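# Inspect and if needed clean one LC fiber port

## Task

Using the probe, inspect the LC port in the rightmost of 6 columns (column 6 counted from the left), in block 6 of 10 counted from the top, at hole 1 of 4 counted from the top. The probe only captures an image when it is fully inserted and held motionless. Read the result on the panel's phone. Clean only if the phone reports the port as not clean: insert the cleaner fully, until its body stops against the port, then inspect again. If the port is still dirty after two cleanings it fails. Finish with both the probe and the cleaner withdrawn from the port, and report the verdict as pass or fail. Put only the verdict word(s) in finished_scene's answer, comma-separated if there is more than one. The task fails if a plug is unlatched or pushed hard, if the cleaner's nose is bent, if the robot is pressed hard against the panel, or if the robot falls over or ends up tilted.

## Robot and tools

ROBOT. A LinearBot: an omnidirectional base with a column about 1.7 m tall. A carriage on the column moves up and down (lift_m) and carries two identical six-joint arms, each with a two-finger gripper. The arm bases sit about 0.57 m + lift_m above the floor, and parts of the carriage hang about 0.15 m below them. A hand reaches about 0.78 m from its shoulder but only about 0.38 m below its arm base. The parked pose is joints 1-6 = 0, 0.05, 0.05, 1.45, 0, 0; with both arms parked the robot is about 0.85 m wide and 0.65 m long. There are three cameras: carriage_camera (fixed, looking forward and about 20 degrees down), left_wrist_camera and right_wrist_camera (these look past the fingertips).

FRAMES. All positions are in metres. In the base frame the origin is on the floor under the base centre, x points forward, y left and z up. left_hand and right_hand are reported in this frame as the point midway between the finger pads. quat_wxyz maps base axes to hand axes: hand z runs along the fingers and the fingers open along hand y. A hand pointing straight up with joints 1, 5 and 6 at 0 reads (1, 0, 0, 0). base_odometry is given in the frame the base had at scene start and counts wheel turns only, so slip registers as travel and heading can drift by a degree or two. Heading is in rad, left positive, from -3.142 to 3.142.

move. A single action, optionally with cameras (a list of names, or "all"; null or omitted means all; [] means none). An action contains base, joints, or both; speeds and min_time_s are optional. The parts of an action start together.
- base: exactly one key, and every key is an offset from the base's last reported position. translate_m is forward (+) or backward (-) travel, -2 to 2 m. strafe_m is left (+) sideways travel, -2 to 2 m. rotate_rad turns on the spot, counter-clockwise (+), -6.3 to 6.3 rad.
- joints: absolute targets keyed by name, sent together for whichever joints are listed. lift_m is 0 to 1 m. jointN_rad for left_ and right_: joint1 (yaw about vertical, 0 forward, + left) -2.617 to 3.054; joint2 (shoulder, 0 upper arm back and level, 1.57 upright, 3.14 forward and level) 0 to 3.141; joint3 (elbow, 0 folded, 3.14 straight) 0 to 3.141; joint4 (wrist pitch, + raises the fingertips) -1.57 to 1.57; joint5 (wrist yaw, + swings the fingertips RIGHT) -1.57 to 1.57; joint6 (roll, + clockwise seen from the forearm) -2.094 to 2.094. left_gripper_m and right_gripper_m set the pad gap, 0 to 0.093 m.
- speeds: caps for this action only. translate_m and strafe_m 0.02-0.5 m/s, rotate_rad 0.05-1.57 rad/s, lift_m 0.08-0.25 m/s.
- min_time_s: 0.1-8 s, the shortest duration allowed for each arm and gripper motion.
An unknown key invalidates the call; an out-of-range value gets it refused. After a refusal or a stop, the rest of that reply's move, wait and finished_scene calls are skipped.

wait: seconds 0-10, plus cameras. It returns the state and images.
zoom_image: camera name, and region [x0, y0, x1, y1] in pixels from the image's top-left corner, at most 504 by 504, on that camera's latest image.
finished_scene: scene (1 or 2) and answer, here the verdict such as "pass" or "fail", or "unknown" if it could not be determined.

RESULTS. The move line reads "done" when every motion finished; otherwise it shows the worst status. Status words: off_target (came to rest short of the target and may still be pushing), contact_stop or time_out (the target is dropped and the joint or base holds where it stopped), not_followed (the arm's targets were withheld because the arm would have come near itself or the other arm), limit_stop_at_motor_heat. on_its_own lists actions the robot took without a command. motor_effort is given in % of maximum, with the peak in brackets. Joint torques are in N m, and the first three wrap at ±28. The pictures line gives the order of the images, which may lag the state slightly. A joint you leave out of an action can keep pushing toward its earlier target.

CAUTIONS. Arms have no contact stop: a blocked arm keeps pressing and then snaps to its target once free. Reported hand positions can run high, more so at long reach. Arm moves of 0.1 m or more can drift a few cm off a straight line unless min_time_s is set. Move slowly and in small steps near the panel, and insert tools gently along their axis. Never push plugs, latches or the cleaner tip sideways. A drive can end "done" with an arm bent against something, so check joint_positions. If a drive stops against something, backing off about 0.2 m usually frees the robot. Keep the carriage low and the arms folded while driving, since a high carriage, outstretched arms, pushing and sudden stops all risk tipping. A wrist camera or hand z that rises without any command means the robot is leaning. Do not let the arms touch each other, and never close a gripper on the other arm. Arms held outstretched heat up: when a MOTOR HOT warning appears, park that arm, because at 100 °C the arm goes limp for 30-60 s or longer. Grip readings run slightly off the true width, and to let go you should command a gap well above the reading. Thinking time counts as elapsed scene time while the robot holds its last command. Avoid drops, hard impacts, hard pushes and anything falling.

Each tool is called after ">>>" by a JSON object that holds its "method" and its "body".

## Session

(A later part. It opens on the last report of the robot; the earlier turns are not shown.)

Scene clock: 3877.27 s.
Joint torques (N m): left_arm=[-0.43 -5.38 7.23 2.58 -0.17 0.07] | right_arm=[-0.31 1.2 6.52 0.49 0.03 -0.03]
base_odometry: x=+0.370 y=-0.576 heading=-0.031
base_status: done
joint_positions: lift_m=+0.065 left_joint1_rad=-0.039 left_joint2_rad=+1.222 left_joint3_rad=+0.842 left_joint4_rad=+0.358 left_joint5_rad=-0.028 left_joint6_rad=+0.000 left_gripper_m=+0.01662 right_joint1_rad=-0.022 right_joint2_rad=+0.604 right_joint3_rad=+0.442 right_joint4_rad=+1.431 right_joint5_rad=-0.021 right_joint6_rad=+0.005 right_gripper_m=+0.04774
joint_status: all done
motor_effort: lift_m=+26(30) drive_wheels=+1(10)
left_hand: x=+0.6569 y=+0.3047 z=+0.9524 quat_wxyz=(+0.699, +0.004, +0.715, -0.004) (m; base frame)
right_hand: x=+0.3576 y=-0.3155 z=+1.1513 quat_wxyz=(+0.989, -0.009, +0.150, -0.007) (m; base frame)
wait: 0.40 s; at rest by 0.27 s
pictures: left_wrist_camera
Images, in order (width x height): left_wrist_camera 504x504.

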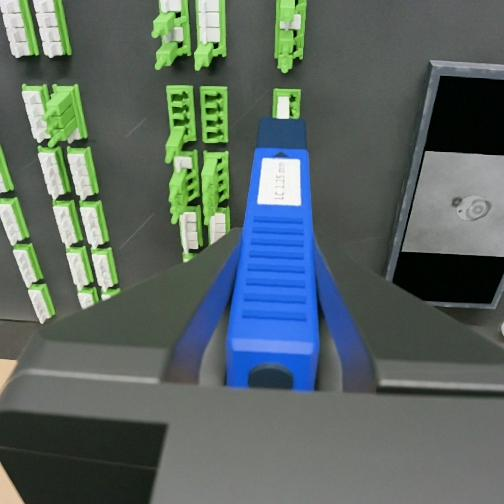

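Sum 1.0269, no resistance. Continue.

>>> {"method": "move", "body": {"base": {"translate_m":0.004}, "joints": {"lift_m":0.0646}, "speeds": {"translate_m":0.02}, "cameras": []}}

>>> {"method": "wait", "body": {"seconds": 0.4, "cameras": ["left_wrist_camera"]}}

>>> {"method": "zoom_image", "body": {"camera": "left_wrist_camera", "region": [260, 75, 310, 125]}}

Scene clock: 3889.97 s.
Joint torques (N m): left_arm=[-0.44 -4.78 7.21 2.65 -0.16 0.07] | right_arm=[-0.29 1.17 6.56 0.48 0.04 -0.04]
move: done
base_odometry: x=+0.374 y=-0.576 heading=-0.031
base_status: done
joint_positions: lift_m=+0.065 left_joint1_rad=-0.039 left_joint2_rad=+1.216 left_joint3_rad=+0.842 left_joint4_rad=+0.352 left_joint5_rad=-0.029 left_joint6_rad=+0.000 left_gripper_m=+0.01662 right_joint1_rad=-0.022 right_joint2_rad=+0.604 right_joint3_rad=+0.442 right_joint4_rad=+1.431 right_joint5_rad=-0.021 right_joint6_rad=+0.005 right_gripper_m=+0.04774
joint_status: all done
motor_effort: lift_m=+28(29) drive_wheels=+3(11)
left_hand: x=+0.6558 y=+0.3050 z=+0.9527 quat_wxyz=(+0.699, +0.004, +0.715, -0.003) (m; base frame)
right_hand: x=+0.3577 y=-0.3155 z=+1.1509 quat_wxyz=(+0.989, -0.009, +0.151, -0.007) (m; base frame)
pictures: none
No camera images: "cameras" was empty.

Scene clock: 3890.37 s.
Joint torques (N m): left_arm=[-0.4 -4.86 7.24 2.64 -0.16 0.07] | right_arm=[-0.25 1.22 6.53 0.48 0.03 -0.04]
base_odometry: x=+0.374 y=-0.576 heading=-0.031
base_status: done
joint_positions: lift_m=+0.065 left_joint1_rad=-0.039 left_joint2_rad=+1.216 left_joint3_rad=+0.842 left_joint4_rad=+0.352 left_joint5_rad=-0.029 left_joint6_rad=+0.000 left_gripper_m=+0.01662 right_joint1_rad=-0.022 right_joint2_rad=+0.604 right_joint3_rad=+0.442 right_joint4_rad=+1.431 right_joint5_rad=-0.021 right_joint6_rad=+0.005 right_gripper_m=+0.04774
joint_status: all done
motor_effort: lift_m=+28(29) drive_wheels=+3(11)
left_hand: x=+0.6558 y=+0.3050 z=+0.9527 quat_wxyz=(+0.699, +0.004, +0.715, -0.003) (m; base frame)
right_hand: x=+0.3577 y=-0.3155 z=+1.1509 quat_wxyz=(+0.989, -0.009, +0.151, -0.007) (m; base frame)
wait: 0.40 s; at rest by 0.27 s
pictures: left_wrist_camera
Images, in order (width x height): left_wrist_camera 504x504.

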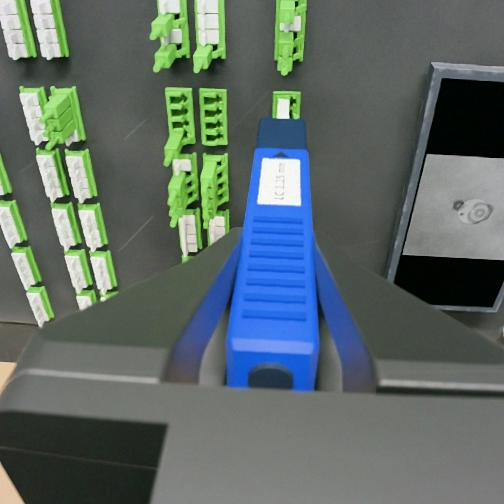

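Scaled by 10.080 from the camera's 504x504 image, which has a finer 720x720 frame.

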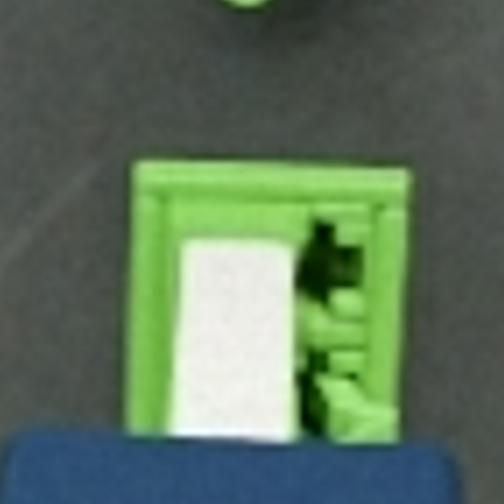

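Sum 1.0298, straight. Continue.

>>> {"method": "move", "body": {"base": {"translate_m":0.004}, "joints": {"lift_m":0.0640}, "speeds": {"translate_m":0.02}, "cameras": []}}

>>> {"method": "wait", "body": {"seconds": 0.4, "cameras": ["left_wrist_camera"]}}

>>> {"method": "zoom_image", "body": {"camera": "left_wrist_camera", "region": [260, 75, 310, 125]}}

Scene clock: 3901.53 s.
Joint torques (N m): left_arm=[-0.42 -3.15 7.24 2.86 -0.14 0.06] | right_arm=[-0.32 1.24 6.46 0.48 0.04 -0.04]
move: done
base_odometry: x=+0.377 y=-0.577 heading=-0.031
base_status: done
joint_positions: lift_m=+0.064 left_joint1_rad=-0.039 left_joint2_rad=+1.201 left_joint3_rad=+0.842 left_joint4_rad=+0.332 left_joint5_rad=-0.030 left_joint6_rad=+0.000 left_gripper_m=+0.01662 right_joint1_rad=-0.022 right_joint2_rad=+0.604 right_joint3_rad=+0.442 right_joint4_rad=+1.431 right_joint5_rad=-0.021 right_joint6_rad=+0.005 right_gripper_m=+0.04774
joint_status: all done
motor_effort: lift_m=+29(30) drive_wheels=+3(10)
left_hand: x=+0.6525 y=+0.3053 z=+0.9534 quat_wxyz=(+0.698, +0.003, +0.717, -0.003) (m; base frame)
right_hand: x=+0.3577 y=-0.3155 z=+1.1503 quat_wxyz=(+0.989, -0.009, +0.151, -0.007) (m; base frame)
pictures: none
No camera images: "cameras" was empty.

Scene clock: 3901.93 s.
Joint torques (N m): left_arm=[-0.42 -3.23 7.23 2.87 -0.15 0.07] | right_arm=[-0.29 1.18 6.54 0.47 0.04 -0.04]
base_odometry: x=+0.377 y=-0.577 heading=-0.031
base_status: done
joint_positions: lift_m=+0.064 left_joint1_rad=-0.039 left_joint2_rad=+1.201 left_joint3_rad=+0.842 left_joint4_rad=+0.332 left_joint5_rad=-0.030 left_joint6_rad=+0.000 left_gripper_m=+0.01662 right_joint1_rad=-0.022 right_joint2_rad=+0.604 right_joint3_rad=+0.442 right_joint4_rad=+1.431 right_joint5_rad=-0.021 right_joint6_rad=+0.005 right_gripper_m=+0.04774
joint_status: all done
motor_effort: lift_m=+27(30) drive_wheels=+4(10)
left_hand: x=+0.6525 y=+0.3053 z=+0.9534 quat_wxyz=(+0.698, +0.003, +0.717, -0.003) (m; base frame)
right_hand: x=+0.3577 y=-0.3155 z=+1.1503 quat_wxyz=(+0.989, -0.009, +0.151, -0.007) (m; base frame)
wait: 0.40 s; at rest by 0.27 s
pictures: left_wrist_camera
Images, in order (width x height): left_wrist_camera 504x504.

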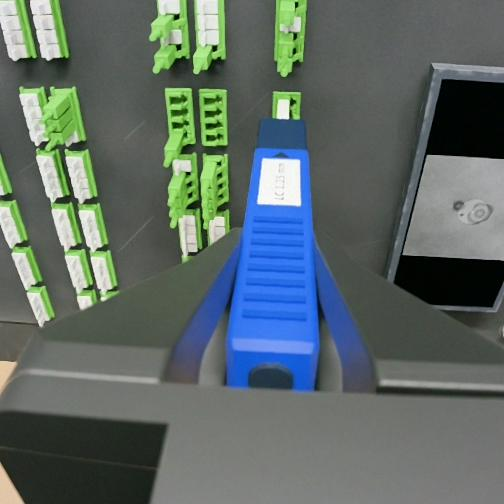

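Scaled by 10.080 from the camera's 504x504 image, which has a finer 720x720 frame.

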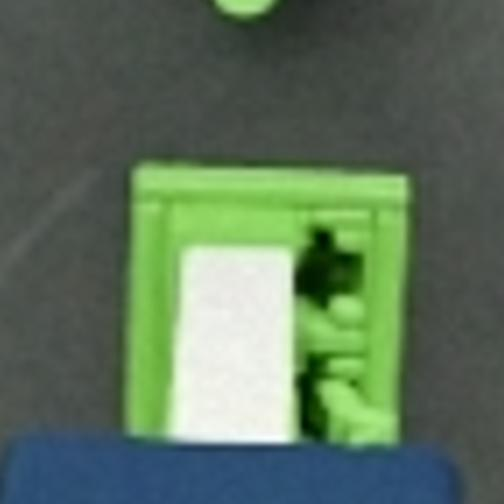

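>>> {"method": "move", "body": {"base": {"translate_m":-0.010}, "speeds": {"translate_m":0.02}, "cameras": []}}

>>> {"method": "move", "body": {"joints": {"lift_m":0.0625}, "cameras": []}}

>>> {"method": "wait", "body": {"seconds": 0.4, "cameras": ["left_wrist_camera"]}}

>>> {"method": "zoom_image", "body": {"camera": "left_wrist_camera", "region": [260, 75, 310, 125]}}

Scene clock: 3937.63 s.
Joint torques (N m): left_arm=[-0.42 -3.93 7.23 2.77 -0.14 0.07] | right_arm=[-0.31 1.21 6.54 0.48 0.02 -0.04]
move: done
base_odometry: x=+0.367 y=-0.576 heading=-0.031
base_status: done
joint_positions: lift_m=+0.064 left_joint1_rad=-0.039 left_joint2_rad=+1.207 left_joint3_rad=+0.842 left_joint4_rad=+0.341 left_joint5_rad=-0.032 left_joint6_rad=+0.000 left_gripper_m=+0.01662 right_joint1_rad=-0.022 right_joint2_rad=+0.604 right_joint3_rad=+0.442 right_joint4_rad=+1.431 right_joint5_rad=-0.021 right_joint6_rad=+0.005 right_gripper_m=+0.04774
joint_status: not commanded
motor_effort: lift_m=+28(31) drive_wheels=+0(9)
left_hand: x=+0.6538 y=+0.3055 z=+0.9530 quat_wxyz=(+0.698, +0.003, +0.716, -0.002) (m; base frame)
right_hand: x=+0.3577 y=-0.3155 z=+1.1503 quat_wxyz=(+0.989, -0.009, +0.151, -0.007) (m; base frame)
pictures: none
No camera images: "cameras" was empty.

Scene clock: 3938.00 s.
Joint torques (N m): left_arm=[-0.39 -3.89 7.23 2.73 -0.16 0.07] | right_arm=[-0.28 1.29 6.58 0.48 0.03 -0.04]
move: done
base_odometry: x=+0.367 y=-0.576 heading=-0.031
base_status: not commanded
joint_positions: lift_m=+0.063 left_joint1_rad=-0.039 left_joint2_rad=+1.207 left_joint3_rad=+0.842 left_joint4_rad=+0.345 left_joint5_rad=-0.032 left_joint6_rad=+0.000 left_gripper_m=+0.01662 right_joint1_rad=-0.022 right_joint2_rad=+0.603 right_joint3_rad=+0.442 right_joint4_rad=+1.431 right_joint5_rad=-0.021 right_joint6_rad=+0.005 right_gripper_m=+0.04774
joint_status: all done
motor_effort: lift_m=+27(29) drive_wheels=+0(1)
left_hand: x=+0.6539 y=+0.3054 z=+0.9524 quat_wxyz=(+0.700, +0.003, +0.714, -0.002) (m; base frame)
right_hand: x=+0.3574 y=-0.3154 z=+1.1488 quat_wxyz=(+0.989, -0.009, +0.150, -0.007) (m; base frame)
pictures: none
No camera images: "cameras" was empty.

Scene clock: 3938.40 s.
Joint torques (N m): left_arm=[-0.4 -3.9 7.25 2.73 -0.14 0.06] | right_arm=[-0.27 1.22 6.54 0.48 0.03 -0.03]
base_odometry: x=+0.367 y=-0.576 heading=-0.031
base_status: not commanded
joint_positions: lift_m=+0.063 left_joint1_rad=-0.039 left_joint2_rad=+1.207 left_joint3_rad=+0.842 left_joint4_rad=+0.345 left_joint5_rad=-0.032 left_joint6_rad=+0.000 left_gripper_m=+0.01662 right_joint1_rad=-0.022 right_joint2_rad=+0.603 right_joint3_rad=+0.442 right_joint4_rad=+1.431 right_joint5_rad=-0.021 right_joint6_rad=+0.005 right_gripper_m=+0.04774
joint_status: all done
motor_effort: lift_m=+29(29) drive_wheels=-1(1)
left_hand: x=+0.6539 y=+0.3054 z=+0.9524 quat_wxyz=(+0.700, +0.003, +0.714, -0.002) (m; base frame)
right_hand: x=+0.3574 y=-0.3154 z=+1.1488 quat_wxyz=(+0.989, -0.009, +0.150, -0.007) (m; base frame)
wait: 0.40 s; at rest by 0.27 s
pictures: left_wrist_camera
Images, in order (width x height): left_wrist_camera 504x504.

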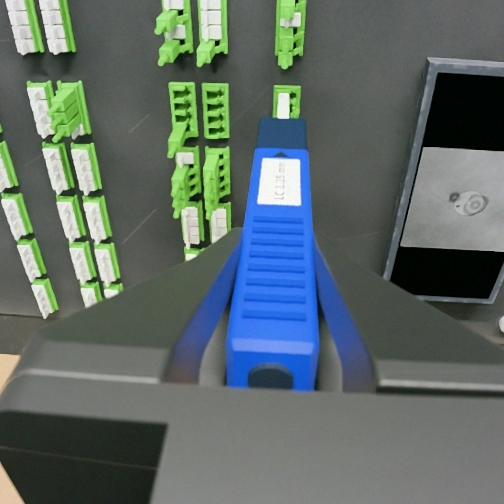

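Scaled by 10.080 from the camera's 504x504 image, which has a finer 720x720 frame.

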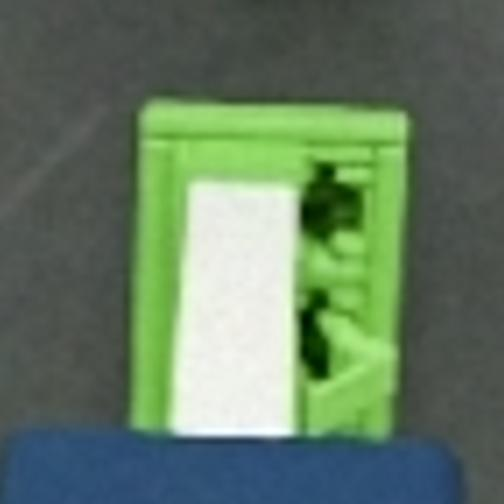

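>>> {"method": "move", "body": {"base": {"translate_m":0.005}, "speeds": {"translate_m":0.02}, "cameras": []}}

>>> {"method": "wait", "body": {"seconds": 0.4, "cameras": ["left_wrist_camera"]}}

>>> {"method": "zoom_image", "body": {"camera": "left_wrist_camera", "region": [260, 75, 310, 125]}}

>>> {"method": "move", "body": {"base": {"translate_m":0.005}, "speeds": {"translate_m":0.02}, "cameras": []}}

>>> {"method": "wait", "body": {"seconds": 0.4, "cameras": ["left_wrist_camera"]}}

>>> {"method": "zoom_image", "body": {"camera": "left_wrist_camera", "region": [260, 75, 310, 125]}}

Scene clock: 3951.33 s.
Joint torques (N m): left_arm=[-0.44 -3.89 7.24 2.73 -0.13 0.07] | right_arm=[-0.27 1.26 6.56 0.47 0.03 -0.03]
move: done
base_odometry: x=+0.372 y=-0.576 heading=-0.032
base_status: done
joint_positions: lift_m=+0.063 left_joint1_rad=-0.039 left_joint2_rad=+1.207 left_joint3_rad=+0.842 left_joint4_rad=+0.345 left_joint5_rad=-0.032 left_joint6_rad=+0.000 left_gripper_m=+0.01662 right_joint1_rad=-0.022 right_joint2_rad=+0.603 right_joint3_rad=+0.442 right_joint4_rad=+1.430 right_joint5_rad=-0.021 right_joint6_rad=+0.005 right_gripper_m=+0.04774
joint_status: not commanded
motor_effort: lift_m=+29(30) drive_wheels=+1(8)
left_hand: x=+0.6539 y=+0.3054 z=+0.9524 quat_wxyz=(+0.700, +0.003, +0.714, -0.002) (m; base frame)
right_hand: x=+0.3576 y=-0.3155 z=+1.1488 quat_wxyz=(+0.989, -0.009, +0.151, -0.007) (m; base frame)
pictures: none
No camera images: "cameras" was empty.

Scene clock: 3951.73 s.
Joint torques (N m): left_arm=[-0.42 -3.86 7.23 2.73 -0.14 0.06] | right_arm=[-0.29 1.24 6.56 0.48 0.03 -0.04]
base_odometry: x=+0.372 y=-0.576 heading=-0.032
base_status: done
joint_positions: lift_m=+0.063 left_joint1_rad=-0.039 left_joint2_rad=+1.207 left_joint3_rad=+0.842 left_joint4_rad=+0.345 left_joint5_rad=-0.032 left_joint6_rad=+0.000 left_gripper_m=+0.01662 right_joint1_rad=-0.022 right_joint2_rad=+0.603 right_joint3_rad=+0.442 right_joint4_rad=+1.430 right_joint5_rad=-0.021 right_joint6_rad=+0.005 right_gripper_m=+0.04774
joint_status: not commanded
motor_effort: lift_m=+26(30) drive_wheels=+1(8)
left_hand: x=+0.6539 y=+0.3054 z=+0.9524 quat_wxyz=(+0.700, +0.003, +0.714, -0.002) (m; base frame)
right_hand: x=+0.3576 y=-0.3155 z=+1.1488 quat_wxyz=(+0.989, -0.009, +0.151, -0.007) (m; base frame)
wait: 0.40 s; at rest by 0.27 s
pictures: left_wrist_camera
Images, in order (width x height): left_wrist_camera 504x504.

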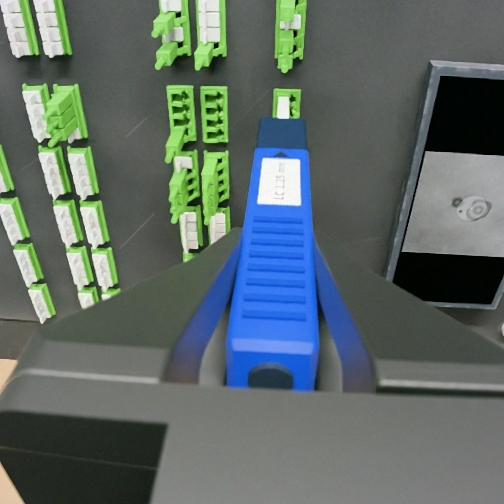

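Scaled by 10.080 from the camera's 504x504 image, which has a finer 720x720 frame.

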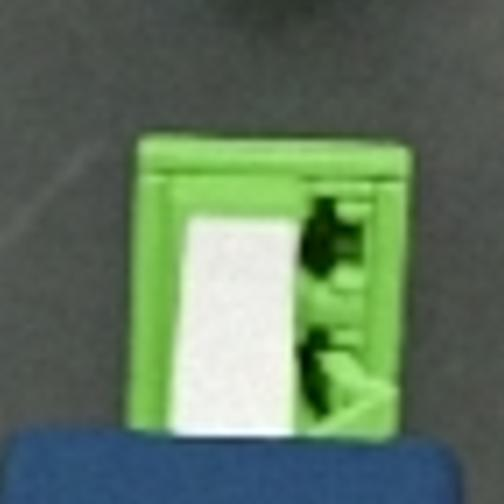

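Scene clock: 3952.37 s.
Joint torques (N m): left_arm=[-0.42 -3.18 7.23 2.83 -0.14 0.07] | right_arm=[-0.29 1.26 6.53 0.5 0.04 -0.03]
move: done
base_odometry: x=+0.377 y=-0.577 heading=-0.032
base_status: done
joint_positions: lift_m=+0.063 left_joint1_rad=-0.039 left_joint2_rad=+1.201 left_joint3_rad=+0.842 left_joint4_rad=+0.336 left_joint5_rad=-0.032 left_joint6_rad=+0.000 left_gripper_m=+0.01662 right_joint1_rad=-0.022 right_joint2_rad=+0.603 right_joint3_rad=+0.442 right_joint4_rad=+1.430 right_joint5_rad=-0.021 right_joint6_rad=+0.005 right_gripper_m=+0.04774
joint_status: not commanded
motor_effort: lift_m=+28(30) drive_wheels=+3(9)
left_hand: x=+0.6524 y=+0.3055 z=+0.9529 quat_wxyz=(+0.699, +0.003, +0.715, -0.002) (m; base frame)
right_hand: x=+0.3577 y=-0.3155 z=+1.1487 quat_wxyz=(+0.989, -0.009, +0.151, -0.007) (m; base frame)
pictures: none
No camera images: "cameras" was empty.

Scene clock: 3952.77 s.
Joint torques (N m): left_arm=[-0.4 -3.21 7.23 2.82 -0.14 0.07] | right_arm=[-0.28 1.24 6.58 0.49 0.04 -0.03]
base_odometry: x=+0.377 y=-0.577 heading=-0.032
base_status: done
joint_positions: lift_m=+0.063 left_joint1_rad=-0.039 left_joint2_rad=+1.201 left_joint3_rad=+0.842 left_joint4_rad=+0.336 left_joint5_rad=-0.032 left_joint6_rad=+0.000 left_gripper_m=+0.01662 right_joint1_rad=-0.022 right_joint2_rad=+0.603 right_joint3_rad=+0.442 right_joint4_rad=+1.430 right_joint5_rad=-0.021 right_joint6_rad=+0.005 right_gripper_m=+0.04774
joint_status: not commanded
motor_effort: lift_m=+26(30) drive_wheels=+3(9)
left_hand: x=+0.6524 y=+0.3055 z=+0.9529 quat_wxyz=(+0.699, +0.003, +0.715, -0.002) (m; base frame)
right_hand: x=+0.3577 y=-0.3155 z=+1.1487 quat_wxyz=(+0.989, -0.009, +0.151, -0.007) (m; base frame)
wait: 0.40 s; at rest by 0.27 s
pictures: left_wrist_camera
Images, in order (width x height): left_wrist_camera 504x504.

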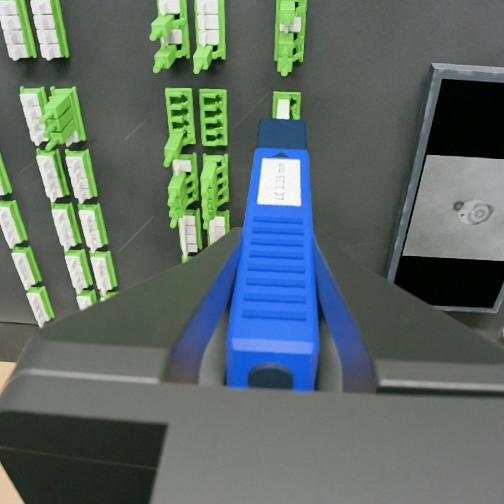

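Scaled by 10.080 from the camera's 504x504 image, which has a finer 720x720 frame.

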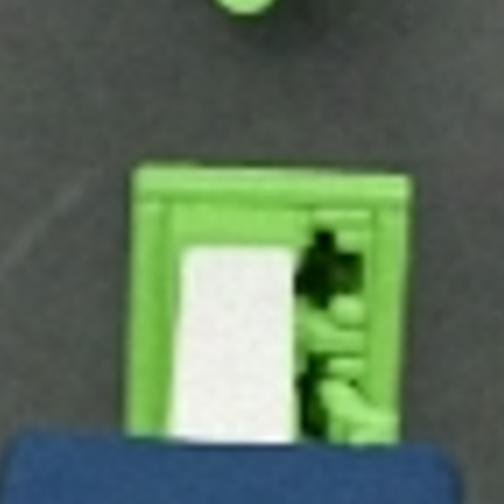

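>>> {"method": "wait", "body": {"seconds": 0.1}}

>>> {"method": "zoom_image", "body": {"camera": "carriage_camera", "region": [150, 150, 400, 400]}}

Scene clock: 3981.83 s.
Joint torques (N m): left_arm=[-0.4 -3.21 7.21 2.82 -0.14 0.07] | right_arm=[-0.28 1.26 6.53 0.49 0.03 -0.04]
base_odometry: x=+0.377 y=-0.577 heading=-0.032
base_status: done
joint_positions: lift_m=+0.063 left_joint1_rad=-0.039 left_joint2_rad=+1.201 left_joint3_rad=+0.842 left_joint4_rad=+0.336 left_joint5_rad=-0.032 left_joint6_rad=+0.000 left_gripper_m=+0.01662 right_joint1_rad=-0.022 right_joint2_rad=+0.603 right_joint3_rad=+0.442 right_joint4_rad=+1.430 right_joint5_rad=-0.021 right_joint6_rad=+0.005 right_gripper_m=+0.04774
joint_status: not commanded
motor_effort: lift_m=+28(30) drive_wheels=+3(9)
left_hand: x=+0.6524 y=+0.3055 z=+0.9529 quat_wxyz=(+0.699, +0.003, +0.715, -0.002) (m; base frame)
right_hand: x=+0.3577 y=-0.3155 z=+1.1487 quat_wxyz=(+0.989, -0.009, +0.151, -0.007) (m; base frame)
wait: 0.10 s; at rest from the start
pictures: carriage_camera, left_wrist_camera, right_wrist_camera
Images, in order (width x height): carriage_camera 504x504, left_wrist_camera 504x504, right_wrist_camera 504x504.

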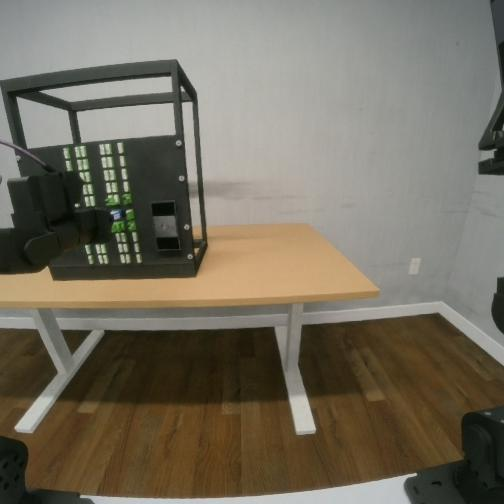

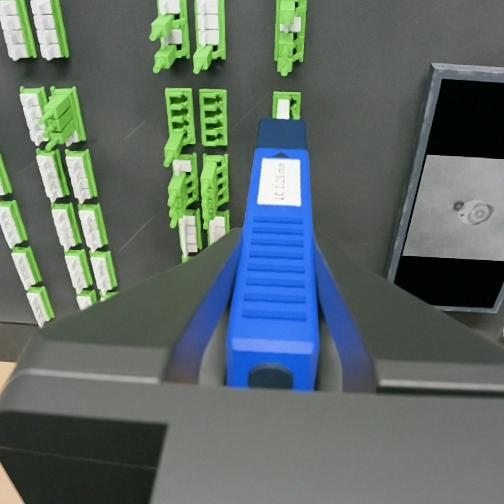

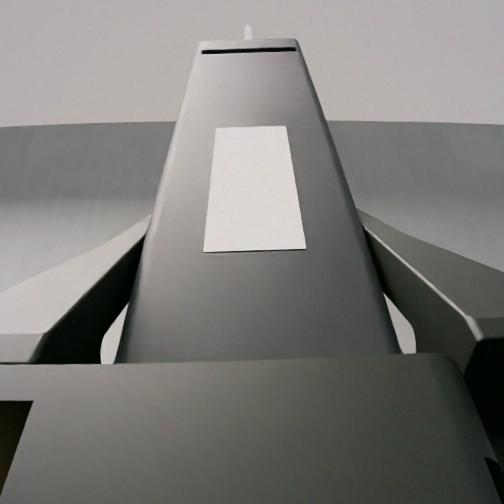

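Scaled by 2.016 from the camera's 504x504 image, which has a finer 720x720 frame.

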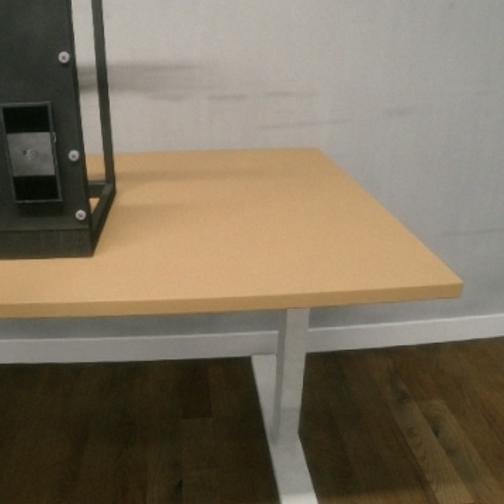

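>>> {"method": "move", "body": {"base": {"translate_m":-0.022}, "speeds": {"translate_m":0.03}, "cameras": []}}

>>> {"method": "move", "body": {"joints": {"lift_m":0.071,"left_joint4_rad":0.345}, "min_time_s": 1, "cameras": []}}

>>> {"method": "wait", "body": {"seconds": 0.4, "cameras": ["left_wrist_camera"]}}

>>> {"method": "zoom_image", "body": {"camera": "left_wrist_camera", "region": [260, 65, 310, 115]}}

Scene clock: 4033.57 s.
Joint torques (N m): left_arm=[-0.42 -4.93 7.2 2.56 -0.13 0.07] | right_arm=[-0.29 1.22 6.56 0.48 0.04 -0.03]
move: done
base_odometry: x=+0.355 y=-0.576 heading=-0.031
base_status: done
joint_positions: lift_m=+0.063 left_joint1_rad=-0.039 left_joint2_rad=+1.218 left_joint3_rad=+0.842 left_joint4_rad=+0.360 left_joint5_rad=-0.032 left_joint6_rad=+0.000 left_gripper_m=+0.01662 right_joint1_rad=-0.022 right_joint2_rad=+0.603 right_joint3_rad=+0.442 right_joint4_rad=+1.430 right_joint5_rad=-0.021 right_joint6_rad=+0.005 right_gripper_m=+0.04774
joint_status: not commanded
motor_effort: lift_m=+29(31) drive_wheels=+1(11)
left_hand: x=+0.6562 y=+0.3055 z=+0.9519 quat_wxyz=(+0.701, +0.002, +0.713, -0.002) (m; base frame)
right_hand: x=+0.3576 y=-0.3155 z=+1.1488 quat_wxyz=(+0.989, -0.009, +0.151, -0.007) (m; base frame)
pictures: none
No camera images: "cameras" was empty.

Scene clock: 4034.83 s.
Joint torques (N m): left_arm=[-0.4 -5.37 7.21 2.44 -0.13 0.07] | right_arm=[-0.29 1.17 6.52 0.49 0.02 -0.03]
move: done
base_odometry: x=+0.355 y=-0.576 heading=-0.031
base_status: not commanded
joint_positions: lift_m=+0.071 left_joint1_rad=-0.039 left_joint2_rad=+1.221 left_joint3_rad=+0.842 left_joint4_rad=+0.345 left_joint5_rad=-0.032 left_joint6_rad=+0.000 left_gripper_m=+0.01662 right_joint1_rad=-0.022 right_joint2_rad=+0.604 right_joint3_rad=+0.442 right_joint4_rad=+1.431 right_joint5_rad=-0.021 right_joint6_rad=+0.005 right_gripper_m=+0.04774
joint_status: all done
motor_effort: lift_m=+27(35) drive_wheels=+2(6)
left_hand: x=+0.6568 y=+0.3055 z=+0.9550 quat_wxyz=(+0.695, +0.003, +0.719, -0.002) (m; base frame)
right_hand: x=+0.3577 y=-0.3155 z=+1.1571 quat_wxyz=(+0.989, -0.009, +0.151, -0.007) (m; base frame)
pictures: none
No camera images: "cameras" was empty.

Scene clock: 4035.23 s.
Joint torques (N m): left_arm=[-0.42 -5.34 7.21 2.44 -0.14 0.07] | right_arm=[-0.29 1.22 6.56 0.48 0.04 -0.03]
base_odometry: x=+0.355 y=-0.576 heading=-0.031
base_status: not commanded
joint_positions: lift_m=+0.071 left_joint1_rad=-0.039 left_joint2_rad=+1.221 left_joint3_rad=+0.842 left_joint4_rad=+0.345 left_joint5_rad=-0.032 left_joint6_rad=+0.000 left_gripper_m=+0.01662 right_joint1_rad=-0.022 right_joint2_rad=+0.604 right_joint3_rad=+0.442 right_joint4_rad=+1.431 right_joint5_rad=-0.021 right_joint6_rad=+0.005 right_gripper_m=+0.04774
joint_status: all done
motor_effort: lift_m=+30(35) drive_wheels=+2(6)
left_hand: x=+0.6568 y=+0.3055 z=+0.9550 quat_wxyz=(+0.695, +0.003, +0.719, -0.002) (m; base frame)
right_hand: x=+0.3577 y=-0.3155 z=+1.1571 quat_wxyz=(+0.989, -0.009, +0.151, -0.007) (m; base frame)
wait: 0.40 s; at rest by 0.27 s
pictures: left_wrist_camera
Images, in order (width x height): left_wrist_camera 504x504.

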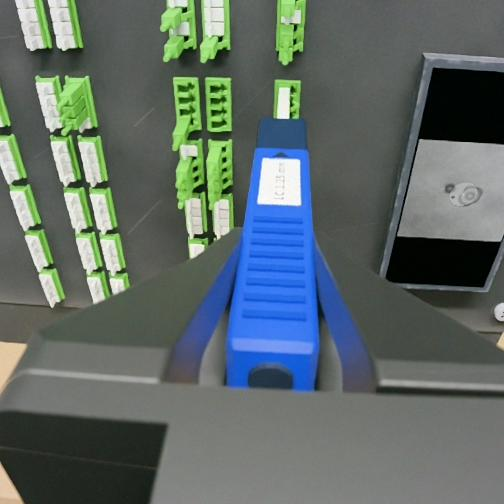

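Scaled by 10.080 from the camera's 504x504 image, which has a finer 720x720 frame.

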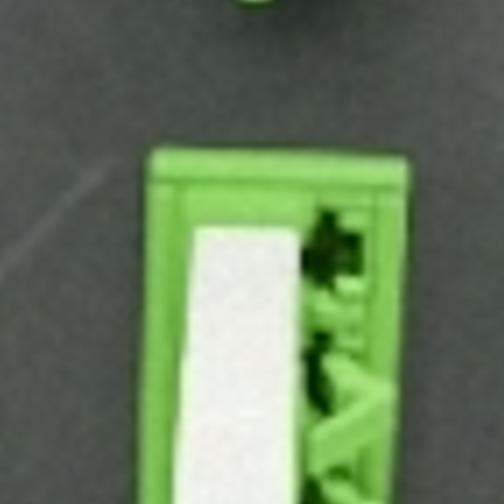

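>>> {"method": "move", "body": {"base": {"translate_m":0.010}, "speeds": {"translate_m":0.02}, "cameras": []}}

>>> {"method": "wait", "body": {"seconds": 0.4, "cameras": ["left_wrist_camera"]}}

>>> {"method": "zoom_image", "body": {"camera": "left_wrist_camera", "region": [260, 75, 310, 125]}}

>>> {"method": "move", "body": {"base": {"translate_m":0.008}, "speeds": {"translate_m":0.02}, "cameras": []}}

>>> {"method": "wait", "body": {"seconds": 0.4, "cameras": ["left_wrist_camera"]}}

>>> {"method": "zoom_image", "body": {"camera": "left_wrist_camera", "region": [260, 75, 310, 125]}}

Scene clock: 4056.20 s.
Joint torques (N m): left_arm=[-0.39 -5.38 7.23 2.49 -0.12 0.07] | right_arm=[-0.29 1.22 6.5 0.48 0.03 -0.04]
move: done
base_odometry: x=+0.365 y=-0.576 heading=-0.032
base_status: done
joint_positions: lift_m=+0.071 left_joint1_rad=-0.039 left_joint2_rad=+1.221 left_joint3_rad=+0.842 left_joint4_rad=+0.341 left_joint5_rad=-0.033 left_joint6_rad=+0.000 left_gripper_m=+0.01662 right_joint1_rad=-0.022 right_joint2_rad=+0.604 right_joint3_rad=+0.442 right_joint4_rad=+1.431 right_joint5_rad=-0.021 right_joint6_rad=+0.005 right_gripper_m=+0.04774
joint_status: not commanded
motor_effort: lift_m=+29(32) drive_wheels=+2(11)
left_hand: x=+0.6567 y=+0.3056 z=+0.9541 quat_wxyz=(+0.693, +0.002, +0.721, -0.001) (m; base frame)
right_hand: x=+0.3576 y=-0.3155 z=+1.1571 quat_wxyz=(+0.989, -0.009, +0.150, -0.007) (m; base frame)
pictures: none
No camera images: "cameras" was empty.

Scene clock: 4056.60 s.
Joint torques (N m): left_arm=[-0.4 -5.35 7.2 2.49 -0.13 0.07] | right_arm=[-0.29 1.18 6.5 0.48 0.03 -0.02]
base_odometry: x=+0.365 y=-0.576 heading=-0.032
base_status: done
joint_positions: lift_m=+0.071 left_joint1_rad=-0.039 left_joint2_rad=+1.221 left_joint3_rad=+0.842 left_joint4_rad=+0.341 left_joint5_rad=-0.033 left_joint6_rad=+0.000 left_gripper_m=+0.01662 right_joint1_rad=-0.022 right_joint2_rad=+0.604 right_joint3_rad=+0.442 right_joint4_rad=+1.431 right_joint5_rad=-0.021 right_joint6_rad=+0.005 right_gripper_m=+0.04774
joint_status: not commanded
motor_effort: lift_m=+29(32) drive_wheels=+2(11)
left_hand: x=+0.6567 y=+0.3056 z=+0.9541 quat_wxyz=(+0.693, +0.002, +0.721, -0.001) (m; base frame)
right_hand: x=+0.3576 y=-0.3155 z=+1.1571 quat_wxyz=(+0.989, -0.009, +0.150, -0.007) (m; base frame)
wait: 0.40 s; at rest by 0.27 s
pictures: left_wrist_camera
Images, in order (width x height): left_wrist_camera 504x504.

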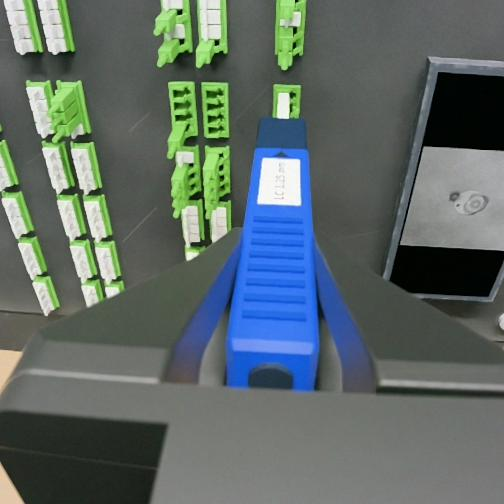

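Scaled by 10.080 from the camera's 504x504 image, which has a finer 720x720 frame.

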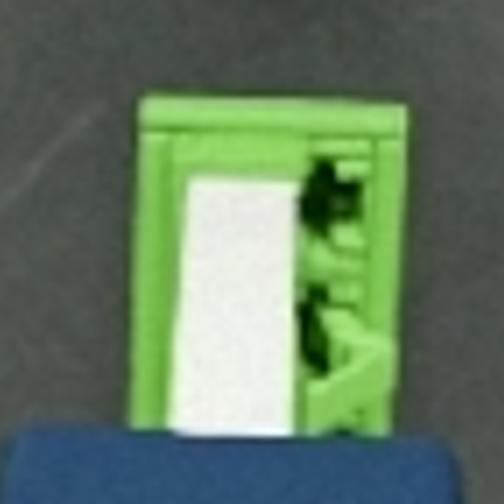

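Scene clock: 4057.37 s.
Joint torques (N m): left_arm=[-0.39 -4.98 7.23 2.55 -0.13 0.07] | right_arm=[-0.28 1.18 6.53 0.49 0.03 -0.03]
move: done
base_odometry: x=+0.373 y=-0.577 heading=-0.032
base_status: done
joint_positions: lift_m=+0.071 left_joint1_rad=-0.039 left_joint2_rad=+1.217 left_joint3_rad=+0.842 left_joint4_rad=+0.335 left_joint5_rad=-0.033 left_joint6_rad=+0.000 left_gripper_m=+0.01662 right_joint1_rad=-0.022 right_joint2_rad=+0.604 right_joint3_rad=+0.442 right_joint4_rad=+1.431 right_joint5_rad=-0.021 right_joint6_rad=+0.005 right_gripper_m=+0.04774
joint_status: not commanded
motor_effort: lift_m=+31(31) drive_wheels=+2(9)
left_hand: x=+0.6558 y=+0.3056 z=+0.9544 quat_wxyz=(+0.693, +0.002, +0.721, -0.001) (m; base frame)
right_hand: x=+0.3577 y=-0.3155 z=+1.1571 quat_wxyz=(+0.989, -0.009, +0.151, -0.007) (m; base frame)
pictures: none
No camera images: "cameras" was empty.

Scene clock: 4057.77 s.
Joint torques (N m): left_arm=[-0.43 -4.97 7.24 2.55 -0.12 0.06] | right_arm=[-0.28 1.17 6.54 0.48 0.04 -0.04]
base_odometry: x=+0.373 y=-0.577 heading=-0.032
base_status: done
joint_positions: lift_m=+0.071 left_joint1_rad=-0.039 left_joint2_rad=+1.217 left_joint3_rad=+0.842 left_joint4_rad=+0.335 left_joint5_rad=-0.033 left_joint6_rad=+0.000 left_gripper_m=+0.01662 right_joint1_rad=-0.022 right_joint2_rad=+0.604 right_joint3_rad=+0.442 right_joint4_rad=+1.431 right_joint5_rad=-0.021 right_joint6_rad=+0.005 right_gripper_m=+0.04774
joint_status: not commanded
motor_effort: lift_m=+32(31) drive_wheels=+2(9)
left_hand: x=+0.6558 y=+0.3056 z=+0.9544 quat_wxyz=(+0.693, +0.002, +0.721, -0.001) (m; base frame)
right_hand: x=+0.3577 y=-0.3155 z=+1.1571 quat_wxyz=(+0.989, -0.009, +0.151, -0.007) (m; base frame)
wait: 0.40 s; at rest by 0.27 s
pictures: left_wrist_camera
Images, in order (width x height): left_wrist_camera 504x504.

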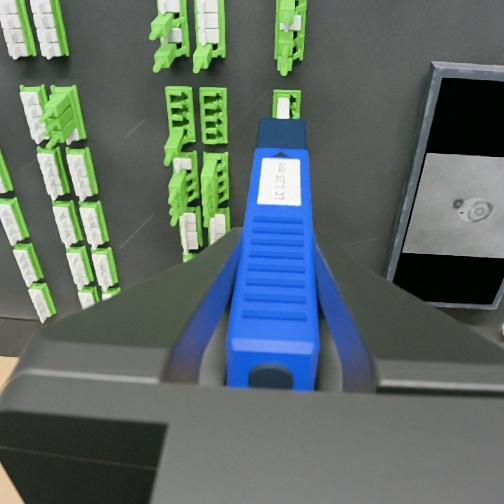

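Scaled by 10.080 from the camera's 504x504 image, which has a finer 720x720 frame.

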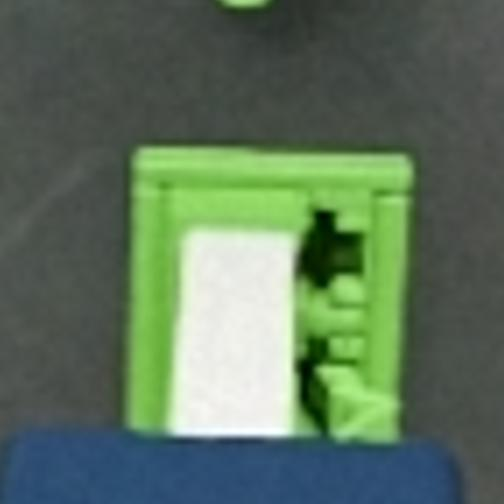

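>>> {"method": "wait", "body": {"seconds": 0.1, "cameras": ["carriage_camera","right_wrist_camera"]}}

>>> {"method": "zoom_image", "body": {"camera": "carriage_camera", "region": [70, 175, 150, 255]}}

Scene clock: 4095.07 s.
Joint torques (N m): left_arm=[-0.42 -4.96 7.21 2.55 -0.13 0.07] | right_arm=[-0.27 1.2 6.49 0.49 0.03 -0.03]
base_odometry: x=+0.373 y=-0.577 heading=-0.032
base_status: done
joint_positions: lift_m=+0.071 left_joint1_rad=-0.039 left_joint2_rad=+1.217 left_joint3_rad=+0.842 left_joint4_rad=+0.335 left_joint5_rad=-0.033 left_joint6_rad=+0.000 left_gripper_m=+0.01662 right_joint1_rad=-0.022 right_joint2_rad=+0.604 right_joint3_rad=+0.442 right_joint4_rad=+1.431 right_joint5_rad=-0.021 right_joint6_rad=+0.005 right_gripper_m=+0.04774
joint_status: not commanded
motor_effort: lift_m=+31(31) drive_wheels=+2(9)
left_hand: x=+0.6558 y=+0.3056 z=+0.9544 quat_wxyz=(+0.693, +0.002, +0.721, -0.001) (m; base frame)
right_hand: x=+0.3577 y=-0.3155 z=+1.1571 quat_wxyz=(+0.989, -0.009, +0.151, -0.007) (m; base frame)
wait: 0.10 s; at rest from the start
pictures: carriage_camera, right_wrist_camera
Images, in order (width x height): carriage_camera 504x504, right_wrist_camera 504x504.

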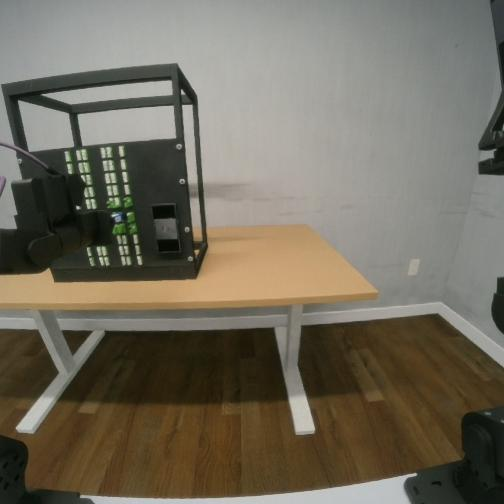

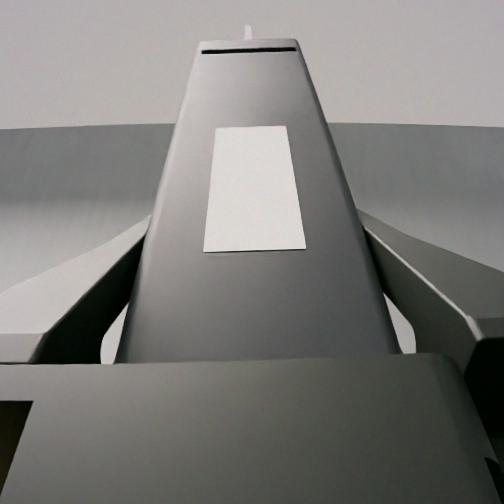

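Scaled by 6.300 from the camera's 504x504 image, which has a finer 720x720 frame.

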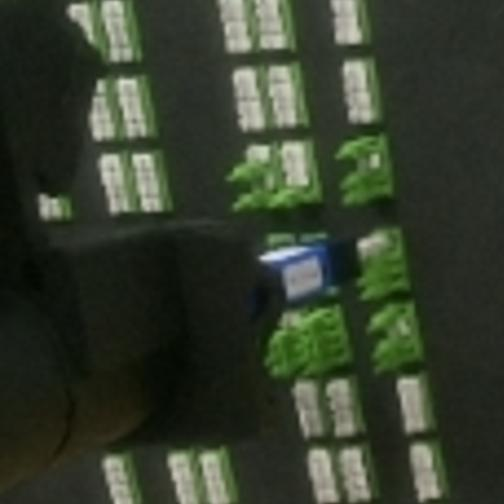

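>>> {"method": "move", "body": {"base": {"translate_m":-0.05}, "speeds": {"translate_m":0.03}, "cameras": []}}

>>> {"method": "move", "body": {"base": {"translate_m":-0.2}, "speeds": {"translate_m":0.15}, "cameras": []}}

>>> {"method": "move", "body": {"joints": {"left_joint5_rad":1.4,"left_joint4_rad":0.38}, "min_time_s": 4}}

>>> {"method": "zoom_image", "body": {"camera": "carriage_camera", "region": [50, 130, 250, 330]}}

Scene clock: 4151.30 s.
Joint torques (N m): left_arm=[-0.42 -5.22 7.23 2.51 -0.12 0.07] | right_arm=[-0.28 1.17 6.52 0.48 0.03 -0.03]
move: done
base_odometry: x=+0.323 y=-0.575 heading=-0.032
base_status: done
joint_positions: lift_m=+0.071 left_joint1_rad=-0.039 left_joint2_rad=+1.220 left_joint3_rad=+0.842 left_joint4_rad=+0.339 left_joint5_rad=-0.034 left_joint6_rad=+0.000 left_gripper_m=+0.01662 right_joint1_rad=-0.022 right_joint2_rad=+0.604 right_joint3_rad=+0.442 right_joint4_rad=+1.431 right_joint5_rad=-0.021 right_joint6_rad=+0.005 right_gripper_m=+0.04774
joint_status: not commanded
motor_effort: lift_m=+27(33) drive_wheels=-5(13)
left_hand: x=+0.6564 y=+0.3057 z=+0.9543 quat_wxyz=(+0.693, +0.002, +0.721, -0.001) (m; base frame)
right_hand: x=+0.3576 y=-0.3155 z=+1.1571 quat_wxyz=(+0.989, -0.009, +0.150, -0.007) (m; base frame)
pictures: none
No camera images: "cameras" was empty.

Scene clock: 4153.53 s.
Joint torques (N m): left_arm=[-0.42 -5.19 7.24 2.51 -0.12 0.07] | right_arm=[-0.27 1.2 6.5 0.49 0.03 -0.03]
move: done
base_odometry: x=+0.123 y=-0.569 heading=-0.032
base_status: done
joint_positions: lift_m=+0.071 left_joint1_rad=-0.039 left_joint2_rad=+1.220 left_joint3_rad=+0.842 left_joint4_rad=+0.338 left_joint5_rad=-0.034 left_joint6_rad=+0.000 left_gripper_m=+0.01662 right_joint1_rad=-0.022 right_joint2_rad=+0.604 right_joint3_rad=+0.442 right_joint4_rad=+1.429 right_joint5_rad=-0.021 right_joint6_rad=+0.005 right_gripper_m=+0.04774
joint_status: not commanded
motor_effort: lift_m=+28(34) drive_wheels=-3(9)
left_hand: x=+0.6564 y=+0.3057 z=+0.9541 quat_wxyz=(+0.693, +0.002, +0.721, -0.001) (m; base frame)
right_hand: x=+0.3580 y=-0.3155 z=+1.1570 quat_wxyz=(+0.988, -0.008, +0.151, -0.007) (m; base frame)
pictures: none
No camera images: "cameras" was empty.

Scene clock: 4157.83 s.
Joint torques (N m): left_arm=[-0.42 -4.66 6.76 2.07 -0.04 0.07] | right_arm=[-0.28 1.18 6.56 0.49 0.04 -0.03]
move: done
base_odometry: x=+0.123 y=-0.569 heading=-0.032
base_status: not commanded
joint_positions: lift_m=+0.071 left_joint1_rad=-0.039 left_joint2_rad=+1.220 left_joint3_rad=+0.842 left_joint4_rad=+0.354 left_joint5_rad=+1.390 left_joint6_rad=+0.000 left_gripper_m=+0.01663 right_joint1_rad=-0.022 right_joint2_rad=+0.604 right_joint3_rad=+0.442 right_joint4_rad=+1.429 right_joint5_rad=-0.021 right_joint6_rad=+0.005 right_gripper_m=+0.04774
joint_status: all done
motor_effort: lift_m=+32(33) drive_wheels=-2(3)
left_hand: x=+0.5073 y=+0.1343 z=+0.9614 quat_wxyz=(+0.528, +0.458, +0.541, -0.468) (m; base frame)
right_hand: x=+0.3580 y=-0.3155 z=+1.1570 quat_wxyz=(+0.988, -0.008, +0.151, -0.007) (m; base frame)
pictures: carriage_camera, left_wrist_camera, right_wrist_camera
Images, in order (width x height): carriage_camera 504x504, left_wrist_camera 504x504, right_wrist_camera 504x504.

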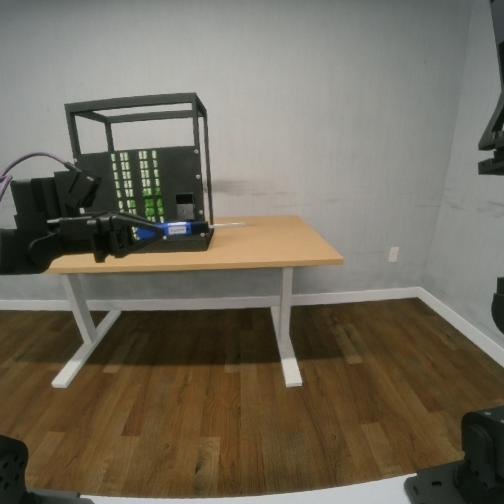

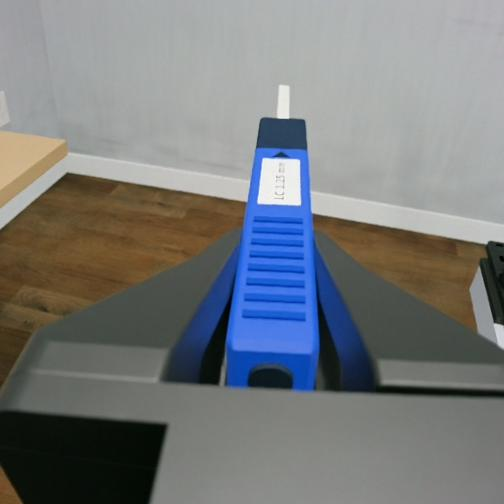

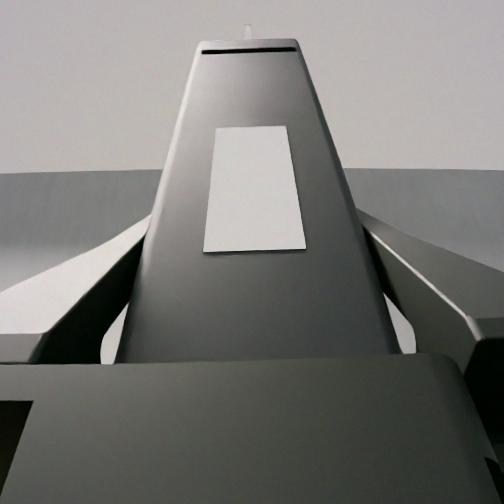

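Scaled by 2.520 from the camera's 504x504 image, which has a finer 720x720 frame.

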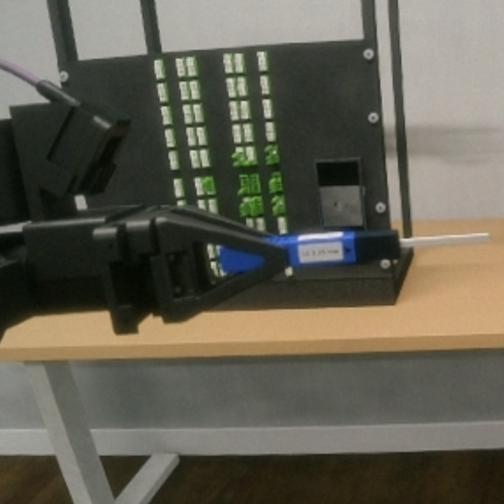

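>>> {"method": "zoom_image", "body": {"camera": "carriage_camera", "region": [140, 195, 260, 260]}}

Scaled by 4.200 from the camera's 504x504 image, which has a finer 720x720 frame.

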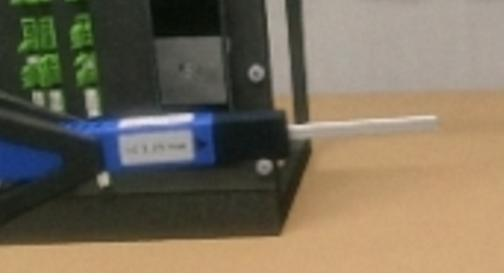

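>>> {"method": "move", "body": {"joints": {"left_joint5_rad":0.0,"left_joint1_rad":0.0,"left_joint4_rad":0.38}, "min_time_s": 4, "cameras": []}}

>>> {"method": "move", "body": {"base": {"strafe_m":0.63}, "speeds": {"strafe_m":0.15}, "cameras": []}}

>>> {"method": "move", "body": {"joints": {"right_joint1_rad":-0.012,"right_joint2_rad":1.138,"right_joint3_rad":0.84,"right_joint4_rad":0.41,"right_joint5_rad":-0.02,"lift_m":0.0615}, "min_time_s": 3, "cameras": ["right_wrist_camera","carriage_camera"]}}

Scene clock: 4237.67 s.
Joint torques (N m): left_arm=[0.96 -5.23 7.23 2.69 -0.23 0.07] | right_arm=[-0.31 1.2 6.53 0.5 0.03 -0.04]
move: done
base_odometry: x=+0.123 y=-0.569 heading=-0.032
base_status: not commanded
joint_positions: lift_m=+0.071 left_joint1_rad=-0.009 left_joint2_rad=+1.220 left_joint3_rad=+0.842 left_joint4_rad=+0.356 left_joint5_rad=+0.010 left_joint6_rad=+0.000 left_gripper_m=+0.01662 right_joint1_rad=-0.022 right_joint2_rad=+0.604 right_joint3_rad=+0.442 right_joint4_rad=+1.429 right_joint5_rad=-0.021 right_joint6_rad=+0.005 right_gripper_m=+0.04774
joint_status: all done
motor_effort: lift_m=+31(33) drive_wheels=-3(4)
left_hand: x=+0.6567 y=+0.3109 z=+0.9584 quat_wxyz=(+0.699, +0.007, +0.715, -0.007) (m; base frame)
right_hand: x=+0.3580 y=-0.3155 z=+1.1570 quat_wxyz=(+0.988, -0.008, +0.151, -0.007) (m; base frame)
pictures: none
No camera images: "cameras" was empty.

Scene clock: 4242.77 s.
Joint torques (N m): left_arm=[0.8 -5.24 7.24 2.7 -0.23 0.07] | right_arm=[-0.31 1.18 6.53 0.5 0.01 -0.03]
move: done
base_odometry: x=+0.143 y=+0.061 heading=-0.032
base_status: done
joint_positions: lift_m=+0.071 left_joint1_rad=-0.007 left_joint2_rad=+1.220 left_joint3_rad=+0.842 left_joint4_rad=+0.356 left_joint5_rad=+0.006 left_joint6_rad=+0.000 left_gripper_m=+0.01662 right_joint1_rad=-0.022 right_joint2_rad=+0.604 right_joint3_rad=+0.442 right_joint4_rad=+1.429 right_joint5_rad=-0.019 right_joint6_rad=+0.005 right_gripper_m=+0.04774
joint_status: not commanded
motor_effort: lift_m=+29(32) drive_wheels=-5(8)
left_hand: x=+0.6567 y=+0.3123 z=+0.9584 quat_wxyz=(+0.699, +0.005, +0.715, -0.005) (m; base frame)
right_hand: x=+0.3580 y=-0.3158 z=+1.1570 quat_wxyz=(+0.988, -0.008, +0.151, -0.007) (m; base frame)
pictures: none
No camera images: "cameras" was empty.

Scene clock: 4246.07 s.
Joint torques (N m): left_arm=[0.77 -5.56 7.23 2.67 -0.2 0.07] | right_arm=[1.2 -4.16 11.56 2.27 0.01 -0.03]
move: off_target
base_odometry: x=+0.143 y=+0.061 heading=-0.032
base_status: not commanded
joint_positions: lift_m=+0.061 left_joint1_rad=-0.007 left_joint2_rad=+1.223 left_joint3_rad=+0.842 left_joint4_rad=+0.358 left_joint5_rad=+0.006 left_joint6_rad=+0.000 left_gripper_m=+0.01662 right_joint1_rad=-0.019 right_joint2_rad=+1.140 right_joint3_rad=+0.795 right_joint4_rad=+0.364 right_joint5_rad=-0.019 right_joint6_rad=+0.005 right_gripper_m=+0.04774
joint_status: right_joint4_rad off_target (ended at +0.364, target +0.410); the others done
motor_effort: lift_m=+29(32) drive_wheels=-4(5)
left_hand: x=+0.6574 y=+0.3123 z=+0.9483 quat_wxyz=(+0.699, +0.005, +0.715, -0.005) (m; base frame)
right_hand: x=+0.6383 y=-0.3206 z=+0.9593 quat_wxyz=(+0.714, +0.001, +0.700, +0.002) (m; base frame)
pictures: carriage_camera, right_wrist_camera
Images, in order (width x height): carriage_camera 504x504, right_wrist_camera 504x504.

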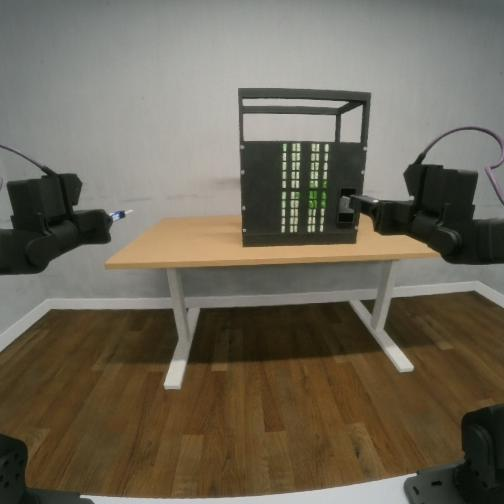

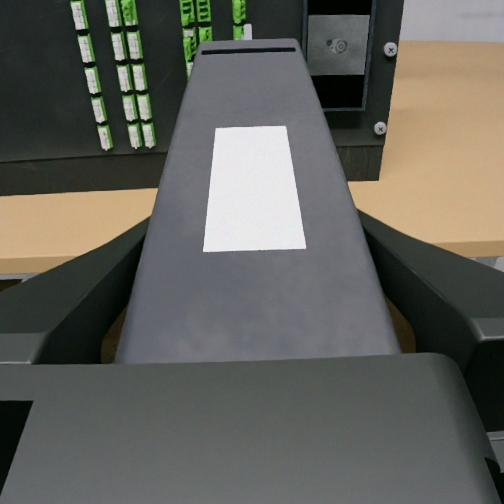

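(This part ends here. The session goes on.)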